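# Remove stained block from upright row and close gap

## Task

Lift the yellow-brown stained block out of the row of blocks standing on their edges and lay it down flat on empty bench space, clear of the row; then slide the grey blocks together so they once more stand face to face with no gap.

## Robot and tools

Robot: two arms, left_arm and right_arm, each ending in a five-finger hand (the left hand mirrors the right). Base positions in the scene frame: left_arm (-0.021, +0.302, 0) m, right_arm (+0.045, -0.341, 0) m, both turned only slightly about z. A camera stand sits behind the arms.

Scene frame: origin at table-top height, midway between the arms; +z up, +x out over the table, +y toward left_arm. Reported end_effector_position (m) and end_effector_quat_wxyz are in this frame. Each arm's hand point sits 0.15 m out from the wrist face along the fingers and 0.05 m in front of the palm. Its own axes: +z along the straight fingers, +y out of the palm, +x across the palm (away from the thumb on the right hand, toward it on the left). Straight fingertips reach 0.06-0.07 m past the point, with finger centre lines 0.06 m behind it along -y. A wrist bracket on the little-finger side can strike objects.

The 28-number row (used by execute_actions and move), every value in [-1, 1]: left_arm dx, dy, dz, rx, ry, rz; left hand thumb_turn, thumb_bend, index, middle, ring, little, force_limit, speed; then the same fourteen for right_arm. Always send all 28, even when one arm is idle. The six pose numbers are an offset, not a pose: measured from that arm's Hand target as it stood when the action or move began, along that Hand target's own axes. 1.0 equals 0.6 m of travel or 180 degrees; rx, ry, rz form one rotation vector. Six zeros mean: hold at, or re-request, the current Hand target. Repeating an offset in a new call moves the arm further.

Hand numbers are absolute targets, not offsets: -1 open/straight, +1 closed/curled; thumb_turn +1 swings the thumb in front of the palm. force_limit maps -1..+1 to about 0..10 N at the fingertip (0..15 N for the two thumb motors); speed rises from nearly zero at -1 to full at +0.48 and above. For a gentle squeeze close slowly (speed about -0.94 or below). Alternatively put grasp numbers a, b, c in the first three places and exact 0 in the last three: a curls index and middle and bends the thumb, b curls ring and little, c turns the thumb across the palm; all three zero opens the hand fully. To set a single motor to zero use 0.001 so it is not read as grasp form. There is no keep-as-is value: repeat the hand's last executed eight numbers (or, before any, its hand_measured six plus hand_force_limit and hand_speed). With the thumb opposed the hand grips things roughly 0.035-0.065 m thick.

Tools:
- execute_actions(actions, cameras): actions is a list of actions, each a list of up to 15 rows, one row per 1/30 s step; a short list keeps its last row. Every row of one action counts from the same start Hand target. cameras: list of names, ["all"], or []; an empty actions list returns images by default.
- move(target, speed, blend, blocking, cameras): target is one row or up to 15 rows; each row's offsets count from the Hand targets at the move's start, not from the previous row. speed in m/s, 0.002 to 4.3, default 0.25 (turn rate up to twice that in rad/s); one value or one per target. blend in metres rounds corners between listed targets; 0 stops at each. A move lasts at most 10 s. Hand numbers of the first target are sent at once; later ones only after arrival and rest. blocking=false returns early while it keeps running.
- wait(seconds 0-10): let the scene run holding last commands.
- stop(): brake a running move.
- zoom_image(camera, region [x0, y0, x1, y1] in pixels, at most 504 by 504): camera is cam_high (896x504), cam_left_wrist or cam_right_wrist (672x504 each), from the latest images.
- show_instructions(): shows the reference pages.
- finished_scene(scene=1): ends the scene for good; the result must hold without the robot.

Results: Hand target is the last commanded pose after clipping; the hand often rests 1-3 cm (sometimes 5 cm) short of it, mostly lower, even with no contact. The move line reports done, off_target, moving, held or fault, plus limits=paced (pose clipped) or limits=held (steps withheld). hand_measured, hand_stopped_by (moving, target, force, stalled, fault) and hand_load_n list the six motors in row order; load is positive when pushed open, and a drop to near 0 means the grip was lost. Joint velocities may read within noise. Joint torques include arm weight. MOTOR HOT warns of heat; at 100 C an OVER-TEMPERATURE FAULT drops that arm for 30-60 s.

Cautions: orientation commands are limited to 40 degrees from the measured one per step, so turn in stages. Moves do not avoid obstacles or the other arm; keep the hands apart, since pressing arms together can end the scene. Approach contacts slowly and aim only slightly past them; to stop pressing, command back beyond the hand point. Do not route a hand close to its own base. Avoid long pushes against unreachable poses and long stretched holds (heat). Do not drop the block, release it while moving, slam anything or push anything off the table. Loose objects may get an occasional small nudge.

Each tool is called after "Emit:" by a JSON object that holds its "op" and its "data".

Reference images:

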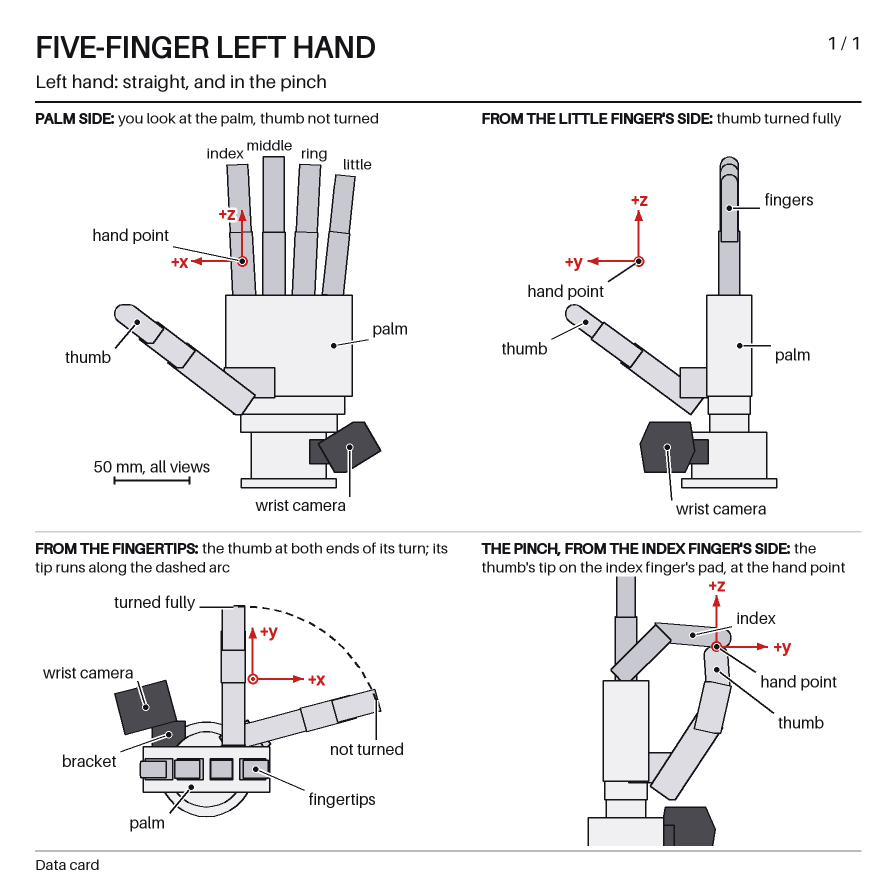

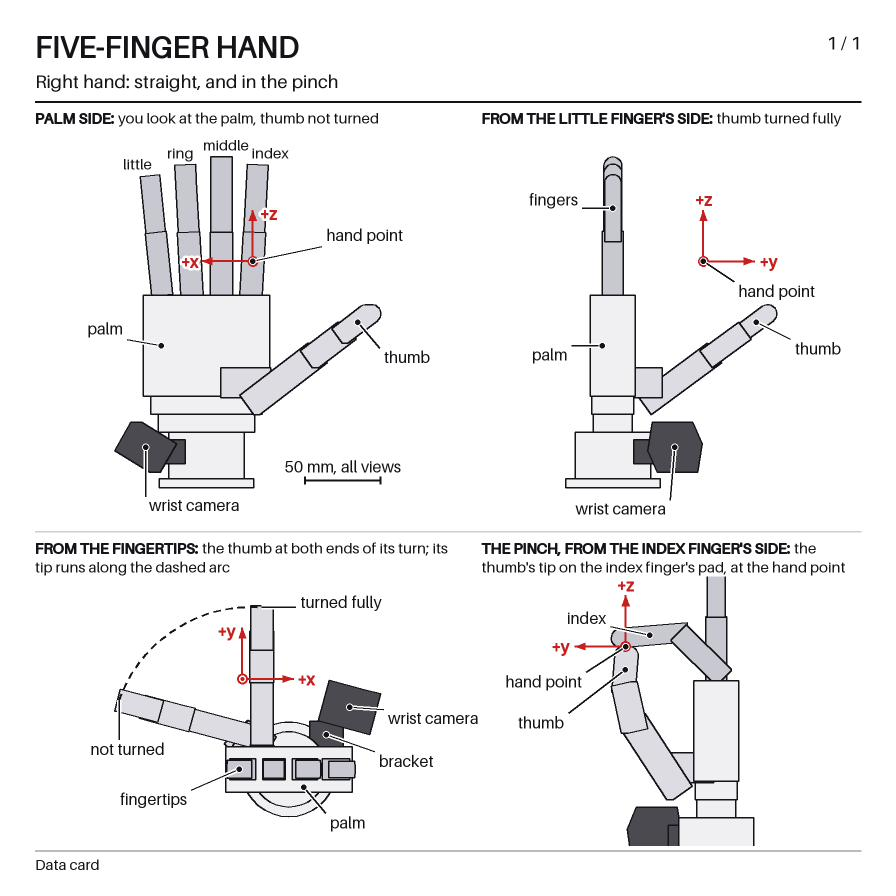

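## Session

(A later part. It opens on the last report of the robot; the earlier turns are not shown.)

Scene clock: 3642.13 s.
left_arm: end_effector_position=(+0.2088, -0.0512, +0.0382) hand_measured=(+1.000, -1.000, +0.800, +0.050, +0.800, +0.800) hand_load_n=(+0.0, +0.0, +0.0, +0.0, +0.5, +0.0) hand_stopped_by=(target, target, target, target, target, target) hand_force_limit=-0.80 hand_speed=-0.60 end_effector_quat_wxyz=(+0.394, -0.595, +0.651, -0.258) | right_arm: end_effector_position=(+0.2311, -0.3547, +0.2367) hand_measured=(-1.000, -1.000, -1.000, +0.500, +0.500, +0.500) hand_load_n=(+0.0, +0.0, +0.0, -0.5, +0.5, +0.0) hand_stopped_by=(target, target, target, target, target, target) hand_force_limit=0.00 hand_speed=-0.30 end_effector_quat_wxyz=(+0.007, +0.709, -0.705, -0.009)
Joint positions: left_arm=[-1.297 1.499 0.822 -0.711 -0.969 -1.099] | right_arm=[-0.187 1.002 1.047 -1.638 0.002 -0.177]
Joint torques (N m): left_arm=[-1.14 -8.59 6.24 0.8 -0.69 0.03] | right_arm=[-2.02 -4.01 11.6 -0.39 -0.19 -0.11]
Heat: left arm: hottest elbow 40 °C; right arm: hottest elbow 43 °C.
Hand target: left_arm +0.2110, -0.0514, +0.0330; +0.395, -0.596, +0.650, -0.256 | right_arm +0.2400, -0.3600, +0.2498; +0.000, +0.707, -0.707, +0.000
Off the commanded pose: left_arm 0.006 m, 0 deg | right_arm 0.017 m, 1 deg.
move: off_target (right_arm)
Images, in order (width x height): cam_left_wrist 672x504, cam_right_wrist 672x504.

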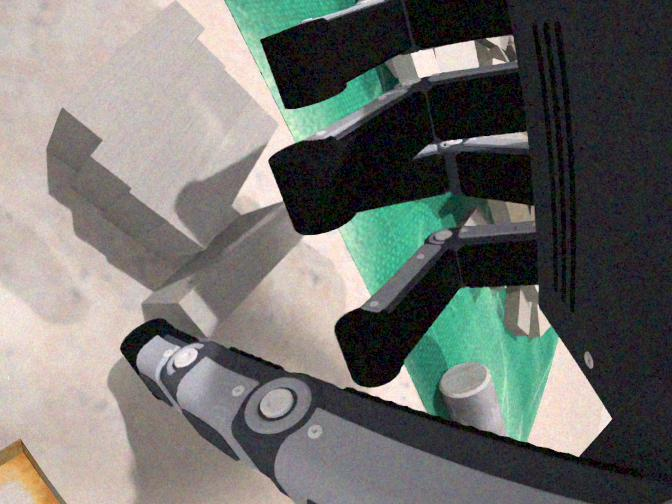

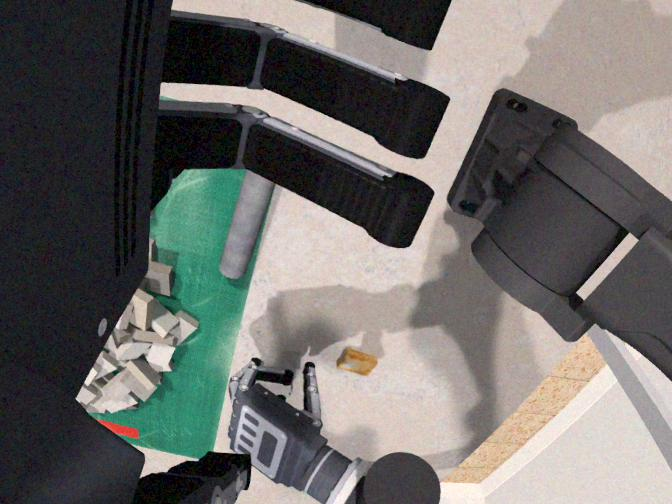

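Emit:
{"op": "move", "data": {"target": [0.0024,0.0094,0.0065,0,0,0,1,-1,0.8,0.05,0.8,0.8,-0.8,-0.6,0,0,0,0,0,0,-1,-1,-1,0.5,0.5,0.5,0,-0.3], "speed": 0.03, "cameras": ["cam_left_wrist"]}}

Emit:
{"op": "zoom_image", "data": {"camera": "cam_left_wrist", "region": [50, 140, 330, 350]}}

Scene clock: 3652.47 s.
left_arm: end_effector_position=(+0.2089, -0.0515, +0.0317) hand_measured=(+1.000, -1.000, +0.800, +0.050, +0.800, +0.800) hand_load_n=(+0.0, +0.0, +0.0, +0.0, +0.0, +0.0) hand_stopped_by=(target, target, target, target, target, target) hand_force_limit=-0.80 hand_speed=-0.60 end_effector_quat_wxyz=(+0.394, -0.595, +0.651, -0.258) | right_arm: end_effector_position=(+0.2311, -0.3547, +0.2367) hand_measured=(-1.000, -1.000, -1.000, +0.500, +0.500, +0.500) hand_load_n=(+0.0, +0.0, +0.0, +0.0, +0.0, +0.0) hand_stopped_by=(target, target, target, target, target, target) hand_force_limit=0.00 hand_speed=-0.30 end_effector_quat_wxyz=(+0.007, +0.709, -0.705, -0.009)
Joint positions: left_arm=[-1.297 1.512 0.815 -0.69 -0.969 -1.099] | right_arm=[-0.187 1.002 1.047 -1.638 0.002 -0.177]
Joint torques (N m): left_arm=[-1.2 -8.82 6.12 0.91 -0.7 0.02] | right_arm=[-2.08 -4.07 11.62 -0.4 -0.19 -0.11]
Heat: left arm: hottest elbow 40 °C; right arm: hottest elbow 43 °C.
Hand target: left_arm +0.2110, -0.0514, +0.0260; +0.395, -0.596, +0.650, -0.256 | right_arm +0.2400, -0.3600, +0.2498; +0.000, +0.707, -0.707, +0.000
Off the commanded pose: left_arm 0.006 m, 0 deg | right_arm 0.017 m, 1 deg.
move: off_target (right_arm)
Images, in order (width x height): cam_left_wrist 672x504.

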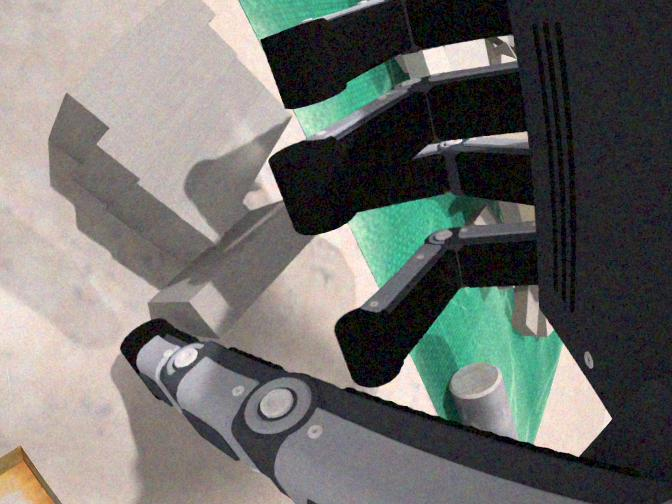

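Scaled by 1.800 from the camera's 672x504 image, which has a finer 960x720 frame.

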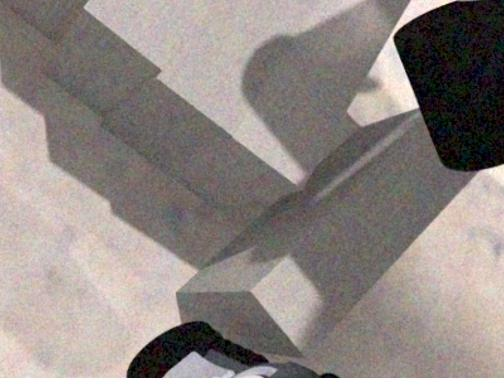

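Emit:
{"op": "move", "data": {"target": [0,0,0,0,0,0,1,-0.6,0.8,0.05,0.8,0.8,-0.4,-0.9,0,0,0,0,0,0,-1,-1,-1,0.5,0.5,0.5,0,-0.3], "speed": 0.03, "cameras": ["cam_left_wrist","cam_right_wrist"]}}

Emit:
{"op": "zoom_image", "data": {"camera": "cam_left_wrist", "region": [50, 140, 330, 350]}}

Scene clock: 3716.77 s.
left_arm: end_effector_position=(+0.2089, -0.0516, +0.0318) hand_measured=(+1.000, -0.822, +0.800, +0.050, +0.800, +0.800) hand_load_n=(+0.5, +5.0, +0.0, +5.0, +0.0, +0.0) hand_stopped_by=(target, force, target, target, target, target) hand_force_limit=-0.40 hand_speed=-0.90 end_effector_quat_wxyz=(+0.394, -0.595, +0.651, -0.258) | right_arm: end_effector_position=(+0.2311, -0.3547, +0.2367) hand_measured=(-1.000, -1.000, -1.000, +0.500, +0.500, +0.500) hand_load_n=(+0.0, +0.0, +0.0, +0.0, +0.0, +0.5) hand_stopped_by=(target, target, target, target, target, target) hand_force_limit=0.00 hand_speed=-0.30 end_effector_quat_wxyz=(+0.007, +0.709, -0.705, -0.009)
Joint positions: left_arm=[-1.297 1.512 0.815 -0.689 -0.969 -1.099] | right_arm=[-0.187 1.002 1.047 -1.638 0.002 -0.177]
Joint torques (N m): left_arm=[-1.14 -8.59 5.98 0.8 -0.7 0.01] | right_arm=[-2.08 -4.07 11.63 -0.4 -0.19 -0.11]
Heat: left arm: hottest elbow 37 °C; right arm: hottest elbow 43 °C.
Hand target: left_arm +0.2110, -0.0514, +0.0260; +0.395, -0.596, +0.650, -0.256 | right_arm +0.2400, -0.3600, +0.2498; +0.000, +0.707, -0.707, +0.000
Off the commanded pose: left_arm 0.006 m, 0 deg | right_arm 0.017 m, 1 deg.
move: off_target (right_arm)
Images, in order (width x height): cam_left_wrist 672x504, cam_right_wrist 672x504.

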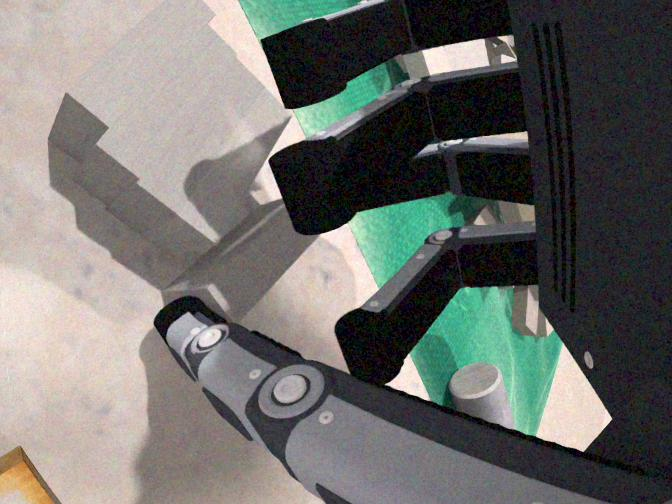

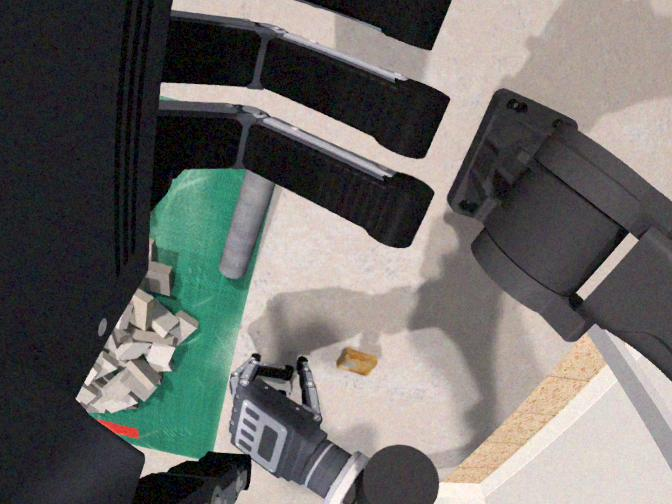

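Scaled by 1.800 from the camera's 672x504 image, which has a finer 960x720 frame.

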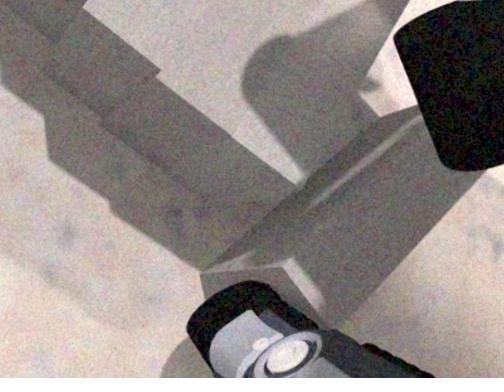

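Emit:
{"op": "move", "data": {"target": [-0.0013,-0.0182,0.0118,0,0,0,1,-0.6,0.8,0.05,0.8,0.8,-0.4,-0.9,0,0,0,0,0,0,-1,-1,-1,0.5,0.5,0.5,0,-0.3], "speed": 0.03, "cameras": ["cam_left_wrist","cam_right_wrist"]}}

Emit:
{"op": "zoom_image", "data": {"camera": "cam_left_wrist", "region": [50, 140, 330, 350]}}

Emit:
{"op": "zoom_image", "data": {"camera": "cam_right_wrist", "region": [230, 330, 330, 430]}}

Scene clock: 3729.60 s.
left_arm: end_effector_position=(+0.2188, -0.0492, +0.0319) hand_measured=(+1.000, -0.822, +0.800, +0.050, +0.800, +0.800) hand_load_n=(+0.5, +4.5, +0.0, +5.0, +0.0, +0.0) hand_stopped_by=(target, force, target, target, target, target) hand_force_limit=-0.40 hand_speed=-0.90 end_effector_quat_wxyz=(+0.395, -0.595, +0.652, -0.255) | right_arm: end_effector_position=(+0.2311, -0.3547, +0.2367) hand_measured=(-1.000, -1.000, -1.000, +0.500, +0.500, +0.500) hand_load_n=(+0.0, +0.0, +0.0, +0.0, +0.0, +0.0) hand_stopped_by=(target, target, target, target, target, target) hand_force_limit=0.00 hand_speed=-0.30 end_effector_quat_wxyz=(+0.007, +0.709, -0.705, -0.009)
Joint positions: left_arm=[-1.27 1.512 0.815 -0.661 -0.964 -1.055] | right_arm=[-0.187 1.002 1.047 -1.638 0.002 -0.177]
Joint torques (N m): left_arm=[-0.62 -9.35 6.67 0.83 -0.68 0.12] | right_arm=[-2.08 -4.01 11.63 -0.4 -0.19 -0.11]
Heat: left arm: hottest elbow 37 °C; right arm: hottest elbow 43 °C.
Hand target: left_arm +0.2231, -0.0513, +0.0310; +0.395, -0.596, +0.650, -0.256 | right_arm +0.2400, -0.3600, +0.2498; +0.000, +0.707, -0.707, +0.000
Off the commanded pose: left_arm 0.005 m, 0 deg | right_arm 0.017 m, 1 deg.
move: off_target (right_arm)
Images, in order (width x height): cam_left_wrist 672x504, cam_right_wrist 672x504.

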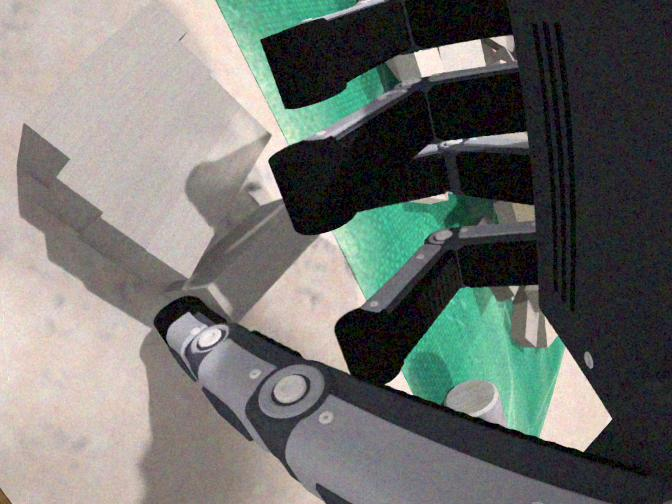

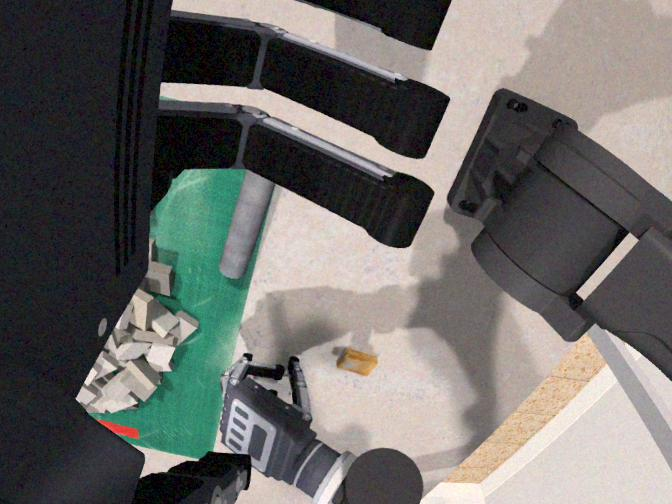

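Scaled by 1.800 from the camera's 672x504 image, which has a finer 960x720 frame.

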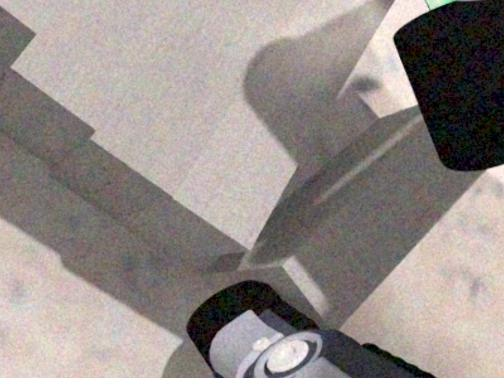

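Scaled by 5.040 from the camera's 672x504 image, which has a finer 960x720 frame.

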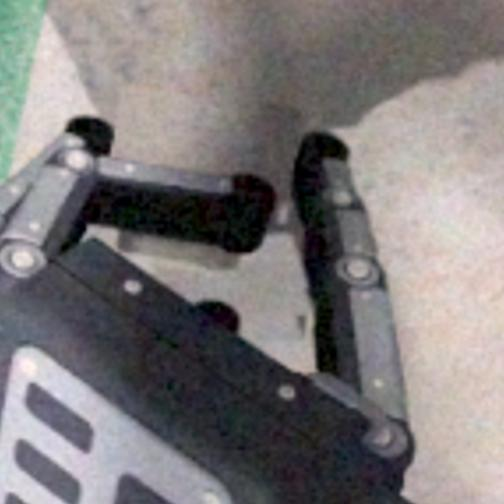

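Emit:
{"op": "zoom_image", "data": {"camera": "cam_left_wrist", "region": [150, 180, 330, 330]}}

Scaled by 2.800 from the camera's 672x504 image, which has a finer 960x720 frame.

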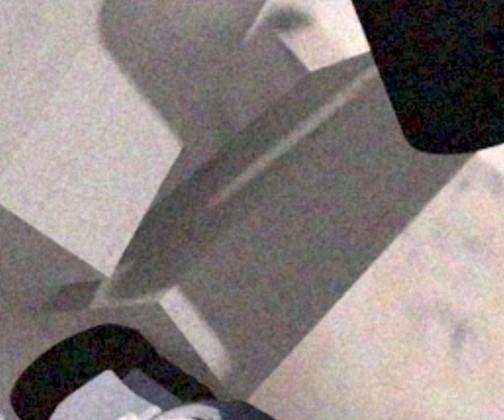

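Emit:
{"op": "move", "data": {"target": [0.0013,0.0069,-0.0105,0,0,0,1,-0.6,0.8,0.05,0.8,0.8,-0.4,-0.9,0,0,0,0,0,0,-1,-1,-1,0.5,0.5,0.5,0,-0.3], "speed": 0.03, "cameras": ["cam_left_wrist"]}}

Emit:
{"op": "zoom_image", "data": {"camera": "cam_left_wrist", "region": [150, 180, 330, 330]}}

Scene clock: 3770.00 s.
left_arm: end_effector_position=(+0.2182, -0.0502, +0.0320) hand_measured=(+1.000, -0.822, +0.800, +0.050, +0.800, +0.800) hand_load_n=(+0.5, +4.5, +0.0, +5.0, +0.0, +0.0) hand_stopped_by=(target, force, target, target, target, target) hand_force_limit=-0.40 hand_speed=-0.90 end_effector_quat_wxyz=(+0.394, -0.598, +0.649, -0.257) | right_arm: end_effector_position=(+0.2311, -0.3547, +0.2367) hand_measured=(-1.000, -1.000, -1.000, +0.500, +0.500, +0.500) hand_load_n=(+0.0, +0.0, +0.0, +0.0, +0.0, -0.5) hand_stopped_by=(target, target, target, target, target, target) hand_force_limit=0.00 hand_speed=-0.30 end_effector_quat_wxyz=(+0.007, +0.709, -0.705, -0.009)
Joint positions: left_arm=[-1.272 1.512 0.815 -0.663 -0.964 -1.069] | right_arm=[-0.187 1.002 1.047 -1.638 0.002 -0.177]
Joint torques (N m): left_arm=[-2.14 -9.11 6.75 -0.18 -0.77 -0.08] | right_arm=[-1.96 -3.96 11.64 -0.4 -0.19 -0.11]
Heat: left arm: hottest elbow 37 °C; right arm: hottest elbow 43 °C.
Hand target: left_arm +0.2154, -0.0524, +0.0310; -0.395, +0.596, -0.650, +0.256 | right_arm +0.2400, -0.3600, +0.2498; +0.000, +0.707, -0.707, +0.000
Off the commanded pose: left_arm 0.004 m, 0 deg | right_arm 0.017 m, 1 deg.
move: off_target (right_arm)
Images, in order (width x height): cam_left_wrist 672x504.

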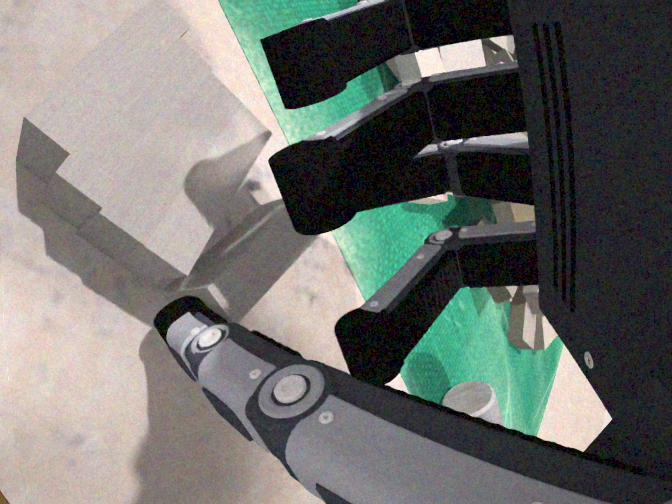

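Scaled by 2.800 from the camera's 672x504 image, which has a finer 960x720 frame.

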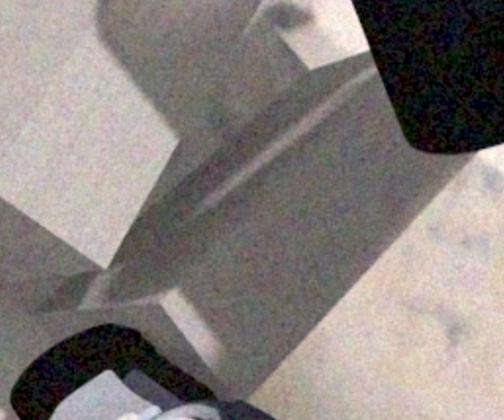

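Emit:
{"op": "move", "data": {"target": [0.0013,0.0069,-0.0105,0,0,0,1,-0.6,0.8,0.05,0.8,0.8,-0.4,-0.9,0,0,0,0,0,0,-1,-1,-1,0.5,0.5,0.5,0,-0.3], "speed": 0.03, "cameras": ["cam_left_wrist"]}}

Emit:
{"op": "zoom_image", "data": {"camera": "cam_left_wrist", "region": [150, 180, 330, 330]}}

Scene clock: 3775.37 s.
left_arm: end_effector_position=(+0.2110, -0.0501, +0.0319) hand_measured=(+1.000, -0.822, +0.800, +0.050, +0.800, +0.800) hand_load_n=(+0.5, +4.5, +0.0, +5.5, +0.0, +0.0) hand_stopped_by=(target, force, target, target, target, target) hand_force_limit=-0.40 hand_speed=-0.90 end_effector_quat_wxyz=(+0.395, -0.598, +0.648, -0.258) | right_arm: end_effector_position=(+0.2311, -0.3547, +0.2367) hand_measured=(-1.000, -1.000, -1.000, +0.500, +0.500, +0.500) hand_load_n=(+0.0, +0.0, +0.0, +0.0, +0.0, +0.0) hand_stopped_by=(target, target, target, target, target, target) hand_force_limit=0.00 hand_speed=-0.30 end_effector_quat_wxyz=(+0.007, +0.709, -0.705, -0.009)
Joint positions: left_arm=[-1.292 1.512 0.815 -0.692 -0.97 -1.104] | right_arm=[-0.187 1.002 1.047 -1.638 0.002 -0.177]
Joint torques (N m): left_arm=[-2.26 -9.05 6.94 -0.18 -0.71 -0.08] | right_arm=[-2.02 -3.96 11.63 -0.4 -0.19 -0.11]
Heat: left arm: hottest elbow 37 °C; right arm: hottest elbow 43 °C.
Hand target: left_arm +0.2079, -0.0534, +0.0310; -0.395, +0.596, -0.650, +0.256 | right_arm +0.2400, -0.3600, +0.2498; +0.000, +0.707, -0.707, +0.000
Off the commanded pose: left_arm 0.005 m, 0 deg | right_arm 0.017 m, 1 deg.
move: off_target (right_arm)
Images, in order (width x height): cam_left_wrist 672x504.

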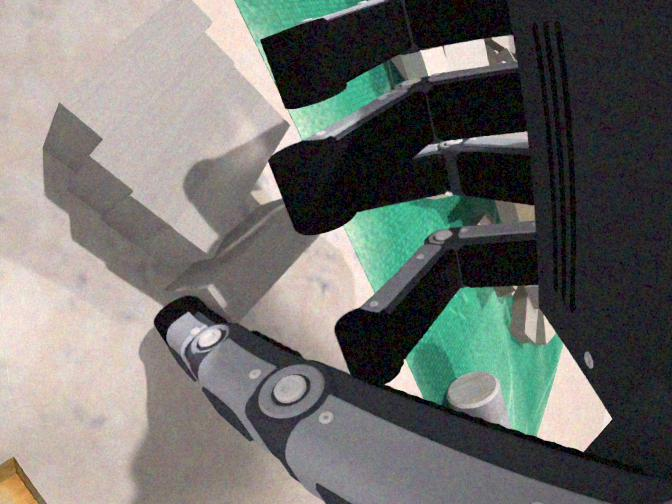

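Scaled by 2.800 from the camera's 672x504 image, which has a finer 960x720 frame.

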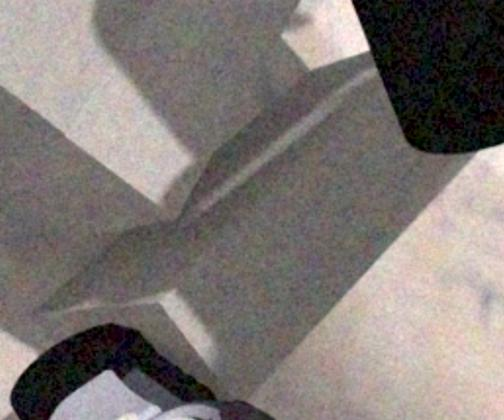

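Emit:
{"op": "move", "data": {"target": [-0.0196,0.0032,0.0027,0,0,0,1,-0.6,0.8,0.05,0.8,0.8,-0.4,-0.9,0,0,0,0,0,0,-1,-1,-1,0.5,0.5,0.5,0,-0.3], "speed": 0.03, "cameras": ["cam_left_wrist","cam_right_wrist"]}}

Emit:
{"op": "zoom_image", "data": {"camera": "cam_left_wrist", "region": [150, 180, 330, 330]}}

Emit:
{"op": "zoom_image", "data": {"camera": "cam_right_wrist", "region": [230, 330, 330, 430]}}

Scene clock: 3788.13 s.
left_arm: end_effector_position=(+0.2092, -0.0437, +0.0314) hand_measured=(+1.000, -0.822, +0.800, +0.050, +0.800, +0.800) hand_load_n=(+1.0, +4.5, +0.0, +5.0, +0.0, +0.0) hand_stopped_by=(target, force, target, target, target, target) hand_force_limit=-0.40 hand_speed=-0.90 end_effector_quat_wxyz=(+0.396, -0.598, +0.648, -0.257) | right_arm: end_effector_position=(+0.2311, -0.3547, +0.2367) hand_measured=(-1.000, -1.000, -1.000, +0.500, +0.500, +0.500) hand_load_n=(+0.0, +0.0, +0.0, +0.0, +0.0, +0.0) hand_stopped_by=(target, target, target, target, target, target) hand_force_limit=0.00 hand_speed=-0.30 end_effector_quat_wxyz=(+0.007, +0.709, -0.705, -0.009)
Joint positions: left_arm=[-1.292 1.499 0.798 -0.692 -0.972 -1.105] | right_arm=[-0.187 1.002 1.047 -1.638 0.002 -0.177]
Joint torques (N m): left_arm=[-1.38 -10.29 5.45 0.36 -0.58 0.08] | right_arm=[-2.02 -3.96 11.6 -0.42 -0.18 -0.11]
Heat: left arm: hottest elbow 37 °C; right arm: hottest elbow 43 °C.
Hand target: left_arm +0.2078, -0.0413, +0.0310; -0.395, +0.596, -0.651, +0.256 | right_arm +0.2400, -0.3600, +0.2498; +0.000, +0.707, -0.707, +0.000
Off the commanded pose: left_arm 0.003 m, 0 deg | right_arm 0.017 m, 1 deg.
move: off_target (right_arm)
Images, in order (width x height): cam_left_wrist 672x504, cam_right_wrist 672x504.

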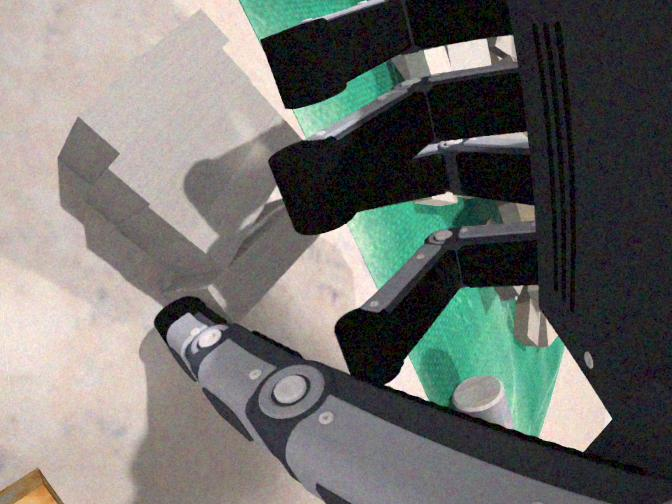

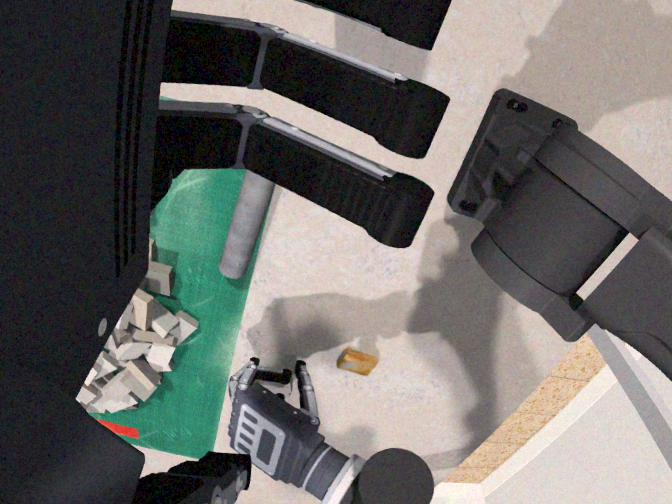

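Scaled by 2.800 from the camera's 672x504 image, which has a finer 960x720 frame.

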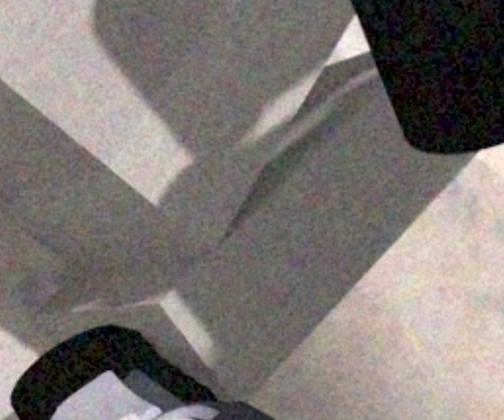

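Scaled by 5.040 from the camera's 672x504 image, which has a finer 960x720 frame.

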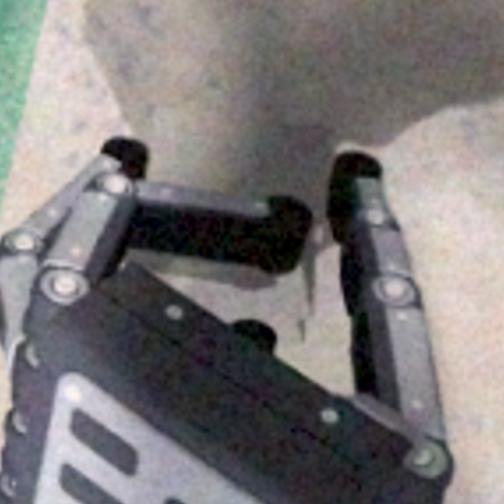

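Emit:
{"op": "move", "data": {"target": [0.002,-0.0098,0.0134,0,0,0,1,-0.6,0.8,0.05,0.8,0.8,-0.4,-0.9,0,0,0,0,0,0,-1,-1,-1,0.5,0.5,0.5,0,-0.3], "speed": 0.03, "cameras": ["cam_left_wrist"]}}

Emit:
{"op": "zoom_image", "data": {"camera": "cam_left_wrist", "region": [150, 180, 330, 330]}}

Scene clock: 3801.33 s.
left_arm: end_effector_position=(+0.2146, -0.0438, +0.0314) hand_measured=(+1.000, -0.822, +0.800, +0.050, +0.800, +0.800) hand_load_n=(+1.0, +5.0, +0.0, +4.5, +0.0, +0.0) hand_stopped_by=(target, force, target, target, target, target) hand_force_limit=-0.40 hand_speed=-0.90 end_effector_quat_wxyz=(+0.396, -0.594, +0.652, -0.256) | right_arm: end_effector_position=(+0.2311, -0.3547, +0.2367) hand_measured=(-1.000, -1.000, -1.000, +0.500, +0.500, +0.500) hand_load_n=(+0.0, +0.0, +0.0, +0.0, +0.0, +0.0) hand_stopped_by=(target, target, target, target, target, target) hand_force_limit=0.00 hand_speed=-0.30 end_effector_quat_wxyz=(+0.007, +0.709, -0.705, -0.009)
Joint positions: left_arm=[-1.277 1.499 0.797 -0.665 -0.967 -1.064] | right_arm=[-0.187 1.002 1.047 -1.638 0.002 -0.177]
Joint torques (N m): left_arm=[-0.44 -9.41 5.9 0.85 -0.59 0.1] | right_arm=[-1.96 -4.01 11.63 -0.39 -0.18 -0.11]
Heat: left arm: hottest elbow 36 °C; right arm: hottest elbow 43 °C.
Hand target: left_arm +0.2179, -0.0423, +0.0310; +0.395, -0.596, +0.650, -0.256 | right_arm +0.2400, -0.3600, +0.2498; +0.000, +0.707, -0.707, +0.000
Off the commanded pose: left_arm 0.004 m, 0 deg | right_arm 0.017 m, 1 deg.
move: off_target (right_arm)
Images, in order (width x height): cam_left_wrist 672x504.

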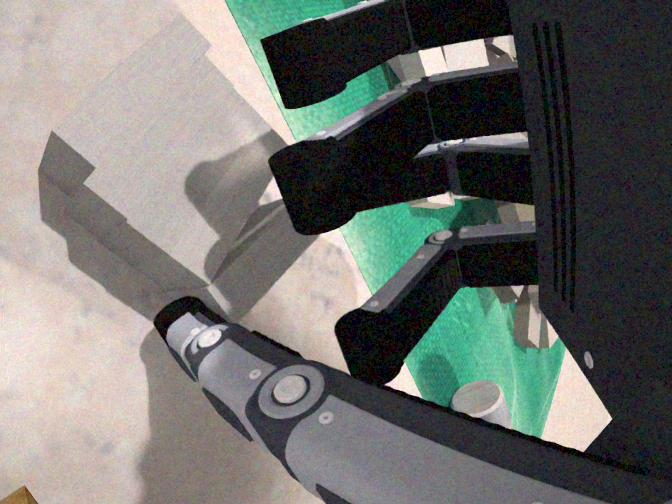

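Scaled by 2.800 from the camera's 672x504 image, which has a finer 960x720 frame.

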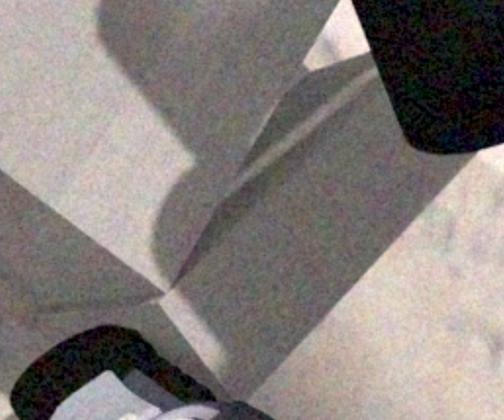

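Emit:
{"op": "move", "data": {"target": [-0.0196,0.0032,0.0027,0,0,0,1,-0.6,0.8,0.05,0.8,0.8,-0.4,-0.9,0,0,0,0,0,0,-1,-1,-1,0.5,0.5,0.5,0,-0.3], "speed": 0.03, "cameras": ["cam_left_wrist","cam_right_wrist"]}}

Emit:
{"op": "zoom_image", "data": {"camera": "cam_left_wrist", "region": [150, 180, 330, 330]}}

Emit:
{"op": "zoom_image", "data": {"camera": "cam_right_wrist", "region": [230, 330, 330, 430]}}

Scene clock: 3813.27 s.
left_arm: end_effector_position=(+0.2144, -0.0362, +0.0314) hand_measured=(+1.000, -0.822, +0.800, +0.050, +0.800, +0.800) hand_load_n=(+2.0, +4.5, +0.0, +5.0, +0.0, +0.0) hand_stopped_by=(target, force, target, target, target, target) hand_force_limit=-0.40 hand_speed=-0.90 end_effector_quat_wxyz=(+0.392, -0.597, +0.650, -0.260) | right_arm: end_effector_position=(+0.2311, -0.3547, +0.2367) hand_measured=(-1.000, -1.000, -1.000, +0.500, +0.500, +0.500) hand_load_n=(+0.0, +0.0, +0.5, +0.0, +0.0, +0.0) hand_stopped_by=(target, target, target, target, target, target) hand_force_limit=0.00 hand_speed=-0.30 end_effector_quat_wxyz=(+0.007, +0.709, -0.705, -0.009)
Joint positions: left_arm=[-1.27 1.473 0.768 -0.639 -0.963 -1.055] | right_arm=[-0.187 1.002 1.047 -1.638 0.002 -0.177]
Joint torques (N m): left_arm=[-0.26 -9.64 5.45 0.59 -0.63 0.19] | right_arm=[-2.08 -4.07 11.63 -0.4 -0.19 -0.11]
Heat: left arm: hottest elbow 36 °C; right arm: hottest elbow 43 °C.
Hand target: left_arm +0.2178, -0.0302, +0.0310; -0.395, +0.596, -0.651, +0.256 | right_arm +0.2400, -0.3600, +0.2498; +0.000, +0.707, -0.707, +0.000
Off the commanded pose: left_arm 0.007 m, 1 deg | right_arm 0.017 m, 1 deg.
move: off_target (right_arm)
Images, in order (width x height): cam_left_wrist 672x504, cam_right_wrist 672x504.

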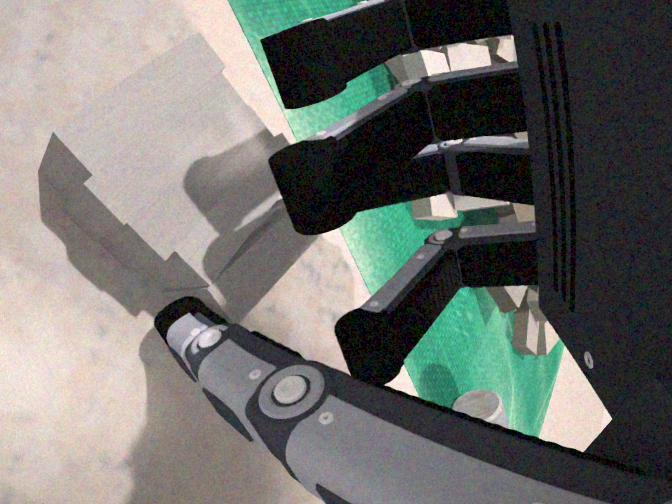

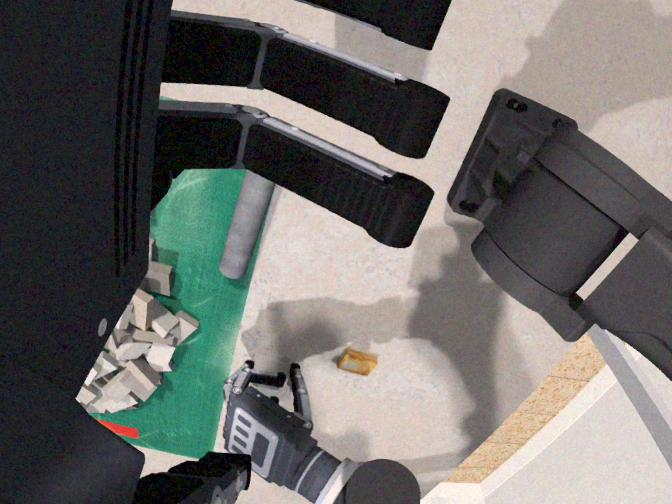

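Scaled by 2.800 from the camera's 672x504 image, which has a finer 960x720 frame.

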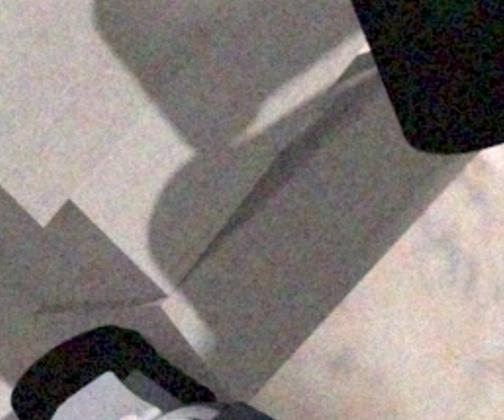

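Scaled by 5.040 from the camera's 672x504 image, which has a finer 960x720 frame.

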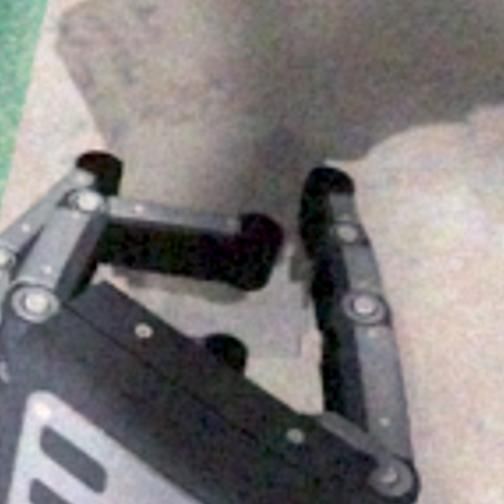

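Emit:
{"op": "move", "data": {"target": [-0.0114,0.0019,0.0016,0,0,0,1,-0.6,0.8,0.05,0.8,0.8,-0.4,-0.9,0,0,0,0,0,0,-1,-1,-1,0.5,0.5,0.5,0,-0.3], "speed": 0.03, "cameras": ["cam_left_wrist","cam_right_wrist"]}}

Emit:
{"op": "zoom_image", "data": {"camera": "cam_left_wrist", "region": [20, 20, 330, 330]}}

Emit:
{"op": "zoom_image", "data": {"camera": "cam_left_wrist", "region": [150, 180, 330, 330]}}

Scene clock: 3827.80 s.
left_arm: end_effector_position=(+0.2145, -0.0295, +0.0315) hand_measured=(+1.000, -0.822, +0.800, +0.050, +0.800, +0.800) hand_load_n=(+2.0, +5.0, +0.0, +4.5, +0.0, +0.0) hand_stopped_by=(target, force, target, target, target, target) hand_force_limit=-0.40 hand_speed=-0.90 end_effector_quat_wxyz=(+0.392, -0.597, +0.650, -0.260) | right_arm: end_effector_position=(+0.2311, -0.3547, +0.2367) hand_measured=(-1.000, -1.000, -1.000, +0.500, +0.500, +0.500) hand_load_n=(+0.5, +0.0, +0.0, +0.0, +0.0, +0.0) hand_stopped_by=(target, target, target, target, target, target) hand_force_limit=0.00 hand_speed=-0.30 end_effector_quat_wxyz=(+0.007, +0.709, -0.705, -0.009)
Joint positions: left_arm=[-1.264 1.456 0.748 -0.628 -0.961 -1.045] | right_arm=[-0.187 1.002 1.047 -1.638 0.002 -0.177]
Joint torques (N m): left_arm=[-0.44 -9.41 5.52 0.61 -0.68 0.19] | right_arm=[-2.02 -4.01 11.64 -0.4 -0.18 -0.11]
Heat: left arm: hottest elbow 36 °C; right arm: hottest elbow 43 °C.
Hand target: left_arm +0.2179, -0.0234, +0.0311; -0.395, +0.596, -0.650, +0.256 | right_arm +0.2400, -0.3600, +0.2498; +0.000, +0.707, -0.707, +0.000
Off the commanded pose: left_arm 0.007 m, 1 deg | right_arm 0.017 m, 1 deg.
move: off_target (right_arm)
Images, in order (width x height): cam_left_wrist 672x504, cam_right_wrist 672x504.

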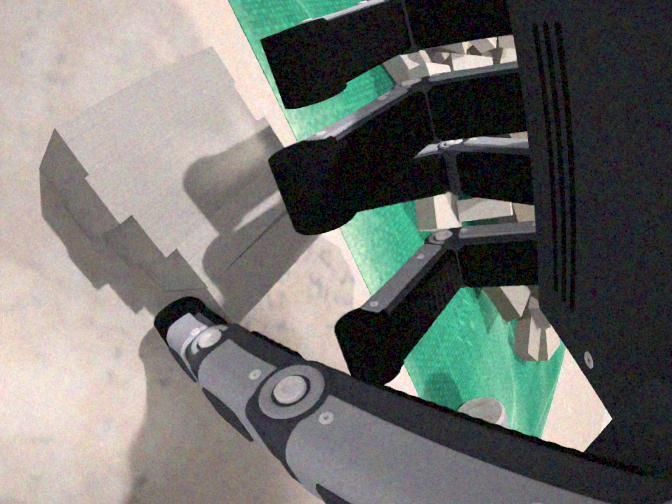

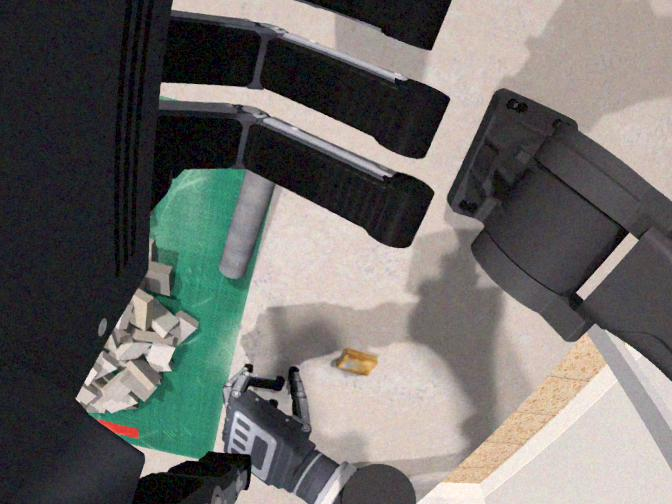

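Scaled by 1.626 from the camera's 672x504 image, which has a finer 960x720 frame.

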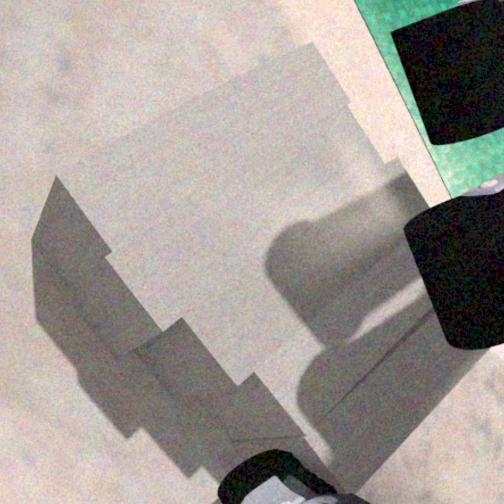

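Scaled by 2.800 from the camera's 672x504 image, which has a finer 960x720 frame.

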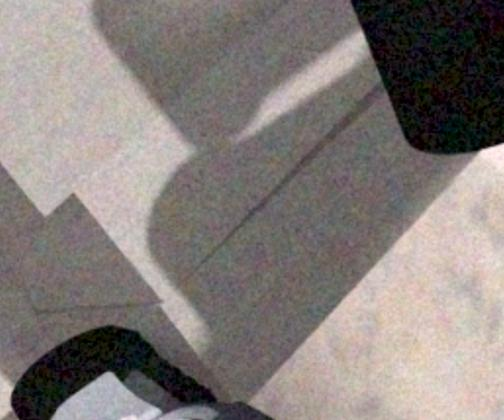

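Emit:
{"op": "move", "data": {"target": [-0.0065,0.0011,0.0009,0,0,0,1,-0.6,0.8,0.05,0.8,0.8,-0.4,-0.9,0,0,0,0,0,0,-1,-1,-1,0.5,0.5,0.5,0,-0.3], "speed": 0.03, "cameras": ["cam_left_wrist"]}}

Emit:
{"op": "zoom_image", "data": {"camera": "cam_left_wrist", "region": [20, 20, 330, 330]}}

Emit:
{"op": "zoom_image", "data": {"camera": "cam_left_wrist", "region": [150, 180, 330, 330]}}

Scene clock: 3837.73 s.
left_arm: end_effector_position=(+0.2144, -0.0259, +0.0314) hand_measured=(+1.000, -0.822, +0.800, +0.050, +0.800, +0.800) hand_load_n=(+1.5, +4.5, +0.0, +4.5, +0.0, +0.0) hand_stopped_by=(target, force, target, target, target, target) hand_force_limit=-0.40 hand_speed=-0.90 end_effector_quat_wxyz=(+0.392, -0.597, +0.649, -0.261) | right_arm: end_effector_position=(+0.2311, -0.3547, +0.2367) hand_measured=(-1.000, -1.000, -1.000, +0.500, +0.500, +0.500) hand_load_n=(+0.0, +0.0, +0.0, +0.0, +0.0, +0.0) hand_stopped_by=(target, target, target, target, target, target) hand_force_limit=0.00 hand_speed=-0.30 end_effector_quat_wxyz=(+0.007, +0.709, -0.705, -0.009)
Joint positions: left_arm=[-1.261 1.446 0.737 -0.621 -0.96 -1.04] | right_arm=[-0.187 1.002 1.047 -1.638 0.002 -0.177]
Joint torques (N m): left_arm=[-0.26 -9.29 5.49 0.59 -0.65 0.18] | right_arm=[-2.02 -3.96 11.63 -0.39 -0.19 -0.11]
Heat: left arm: hottest elbow 36 °C; right arm: hottest elbow 43 °C.
Hand target: left_arm +0.2177, -0.0193, +0.0310; -0.395, +0.596, -0.651, +0.256 | right_arm +0.2400, -0.3600, +0.2498; +0.000, +0.707, -0.707, +0.000
Off the commanded pose: left_arm 0.007 m, 1 deg | right_arm 0.017 m, 1 deg.
move: off_target (right_arm)
Images, in order (width x height): cam_left_wrist 672x504.

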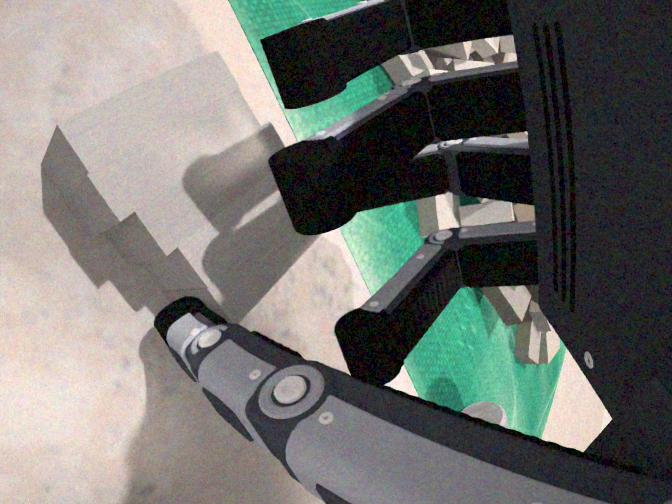

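Scaled by 1.626 from the camera's 672x504 image, which has a finer 960x720 frame.

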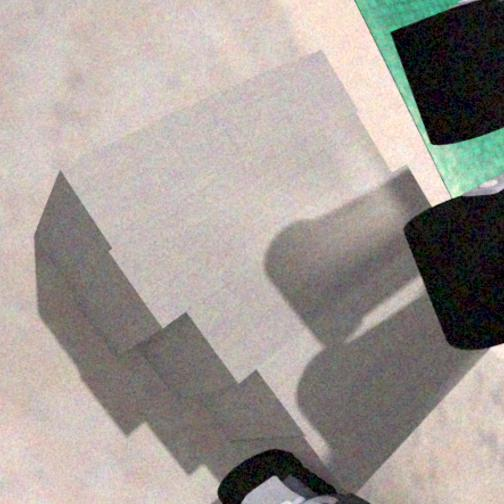

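Scaled by 2.800 from the camera's 672x504 image, which has a finer 960x720 frame.

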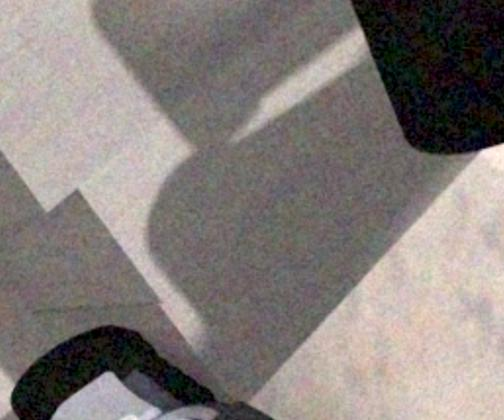

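Emit:
{"op": "move", "data": {"target": [0,0,0,0,0,0,1,-0.9,0.8,0.05,0.8,0.8,-0.8,-0.9,0,0,0,0,0,0,-1,-1,-1,0.5,0.5,0.5,0,-0.3], "speed": 0.03, "cameras": ["cam_left_wrist"]}}

Emit:
{"op": "zoom_image", "data": {"camera": "cam_left_wrist", "region": [20, 20, 330, 330]}}

Scene clock: 3859.90 s.
left_arm: end_effector_position=(+0.2147, -0.0200, +0.0284) hand_measured=(+1.000, -0.900, +0.800, +0.050, +0.800, +0.800) hand_load_n=(+0.0, +0.0, +0.0, +0.0, +0.0, +0.0) hand_stopped_by=(target, target, target, target, target, target) hand_force_limit=-0.80 hand_speed=-0.90 end_effector_quat_wxyz=(+0.396, -0.594, +0.653, -0.254) | right_arm: end_effector_position=(+0.2311, -0.3547, +0.2367) hand_measured=(-1.000, -1.000, -1.000, +0.500, +0.500, +0.500) hand_load_n=(+0.0, +0.0, +0.0, +0.0, +0.0, +0.0) hand_stopped_by=(target, target, target, target, target, target) hand_force_limit=0.00 hand_speed=-0.30 end_effector_quat_wxyz=(+0.007, +0.709, -0.705, -0.009)
Joint positions: left_arm=[-1.255 1.446 0.729 -0.621 -0.96 -1.028] | right_arm=[-0.187 1.002 1.047 -1.638 0.002 -0.177]
Joint torques (N m): left_arm=[-0.62 -9.47 6.02 0.62 -0.67 0.1] | right_arm=[-2.08 -3.96 11.6 -0.4 -0.19 -0.11]
Heat: left arm: hottest elbow 36 °C; right arm: hottest elbow 43 °C.
Hand target: left_arm +0.2178, -0.0193, +0.0310; +0.395, -0.596, +0.650, -0.256 | right_arm +0.2400, -0.3600, +0.2498; +0.000, +0.707, -0.707, +0.000
Off the commanded pose: left_arm 0.004 m, 0 deg | right_arm 0.017 m, 1 deg.
move: off_target (right_arm)
Images, in order (width x height): cam_left_wrist 672x504.

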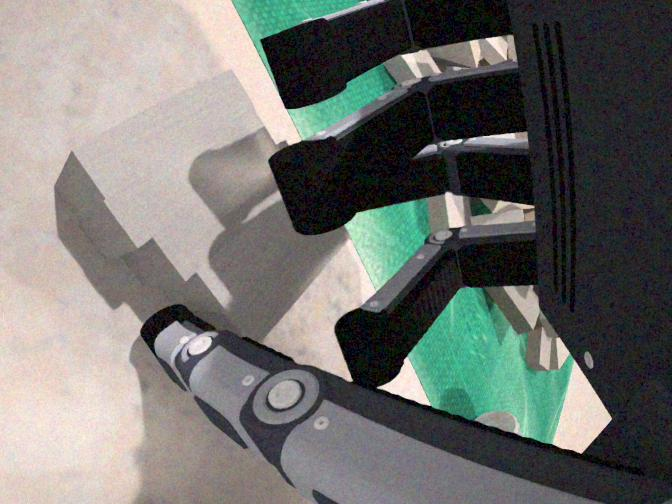

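Scaled by 1.626 from the camera's 672x504 image, which has a finer 960x720 frame.

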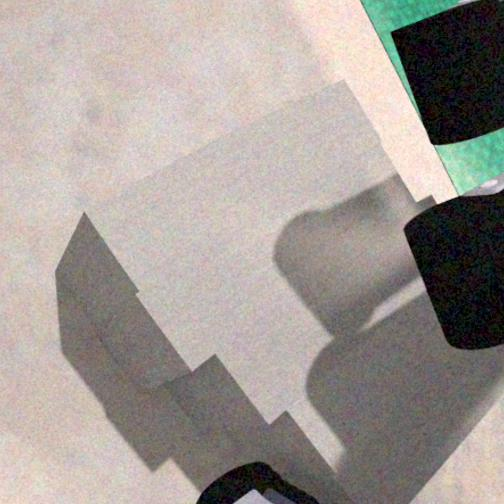

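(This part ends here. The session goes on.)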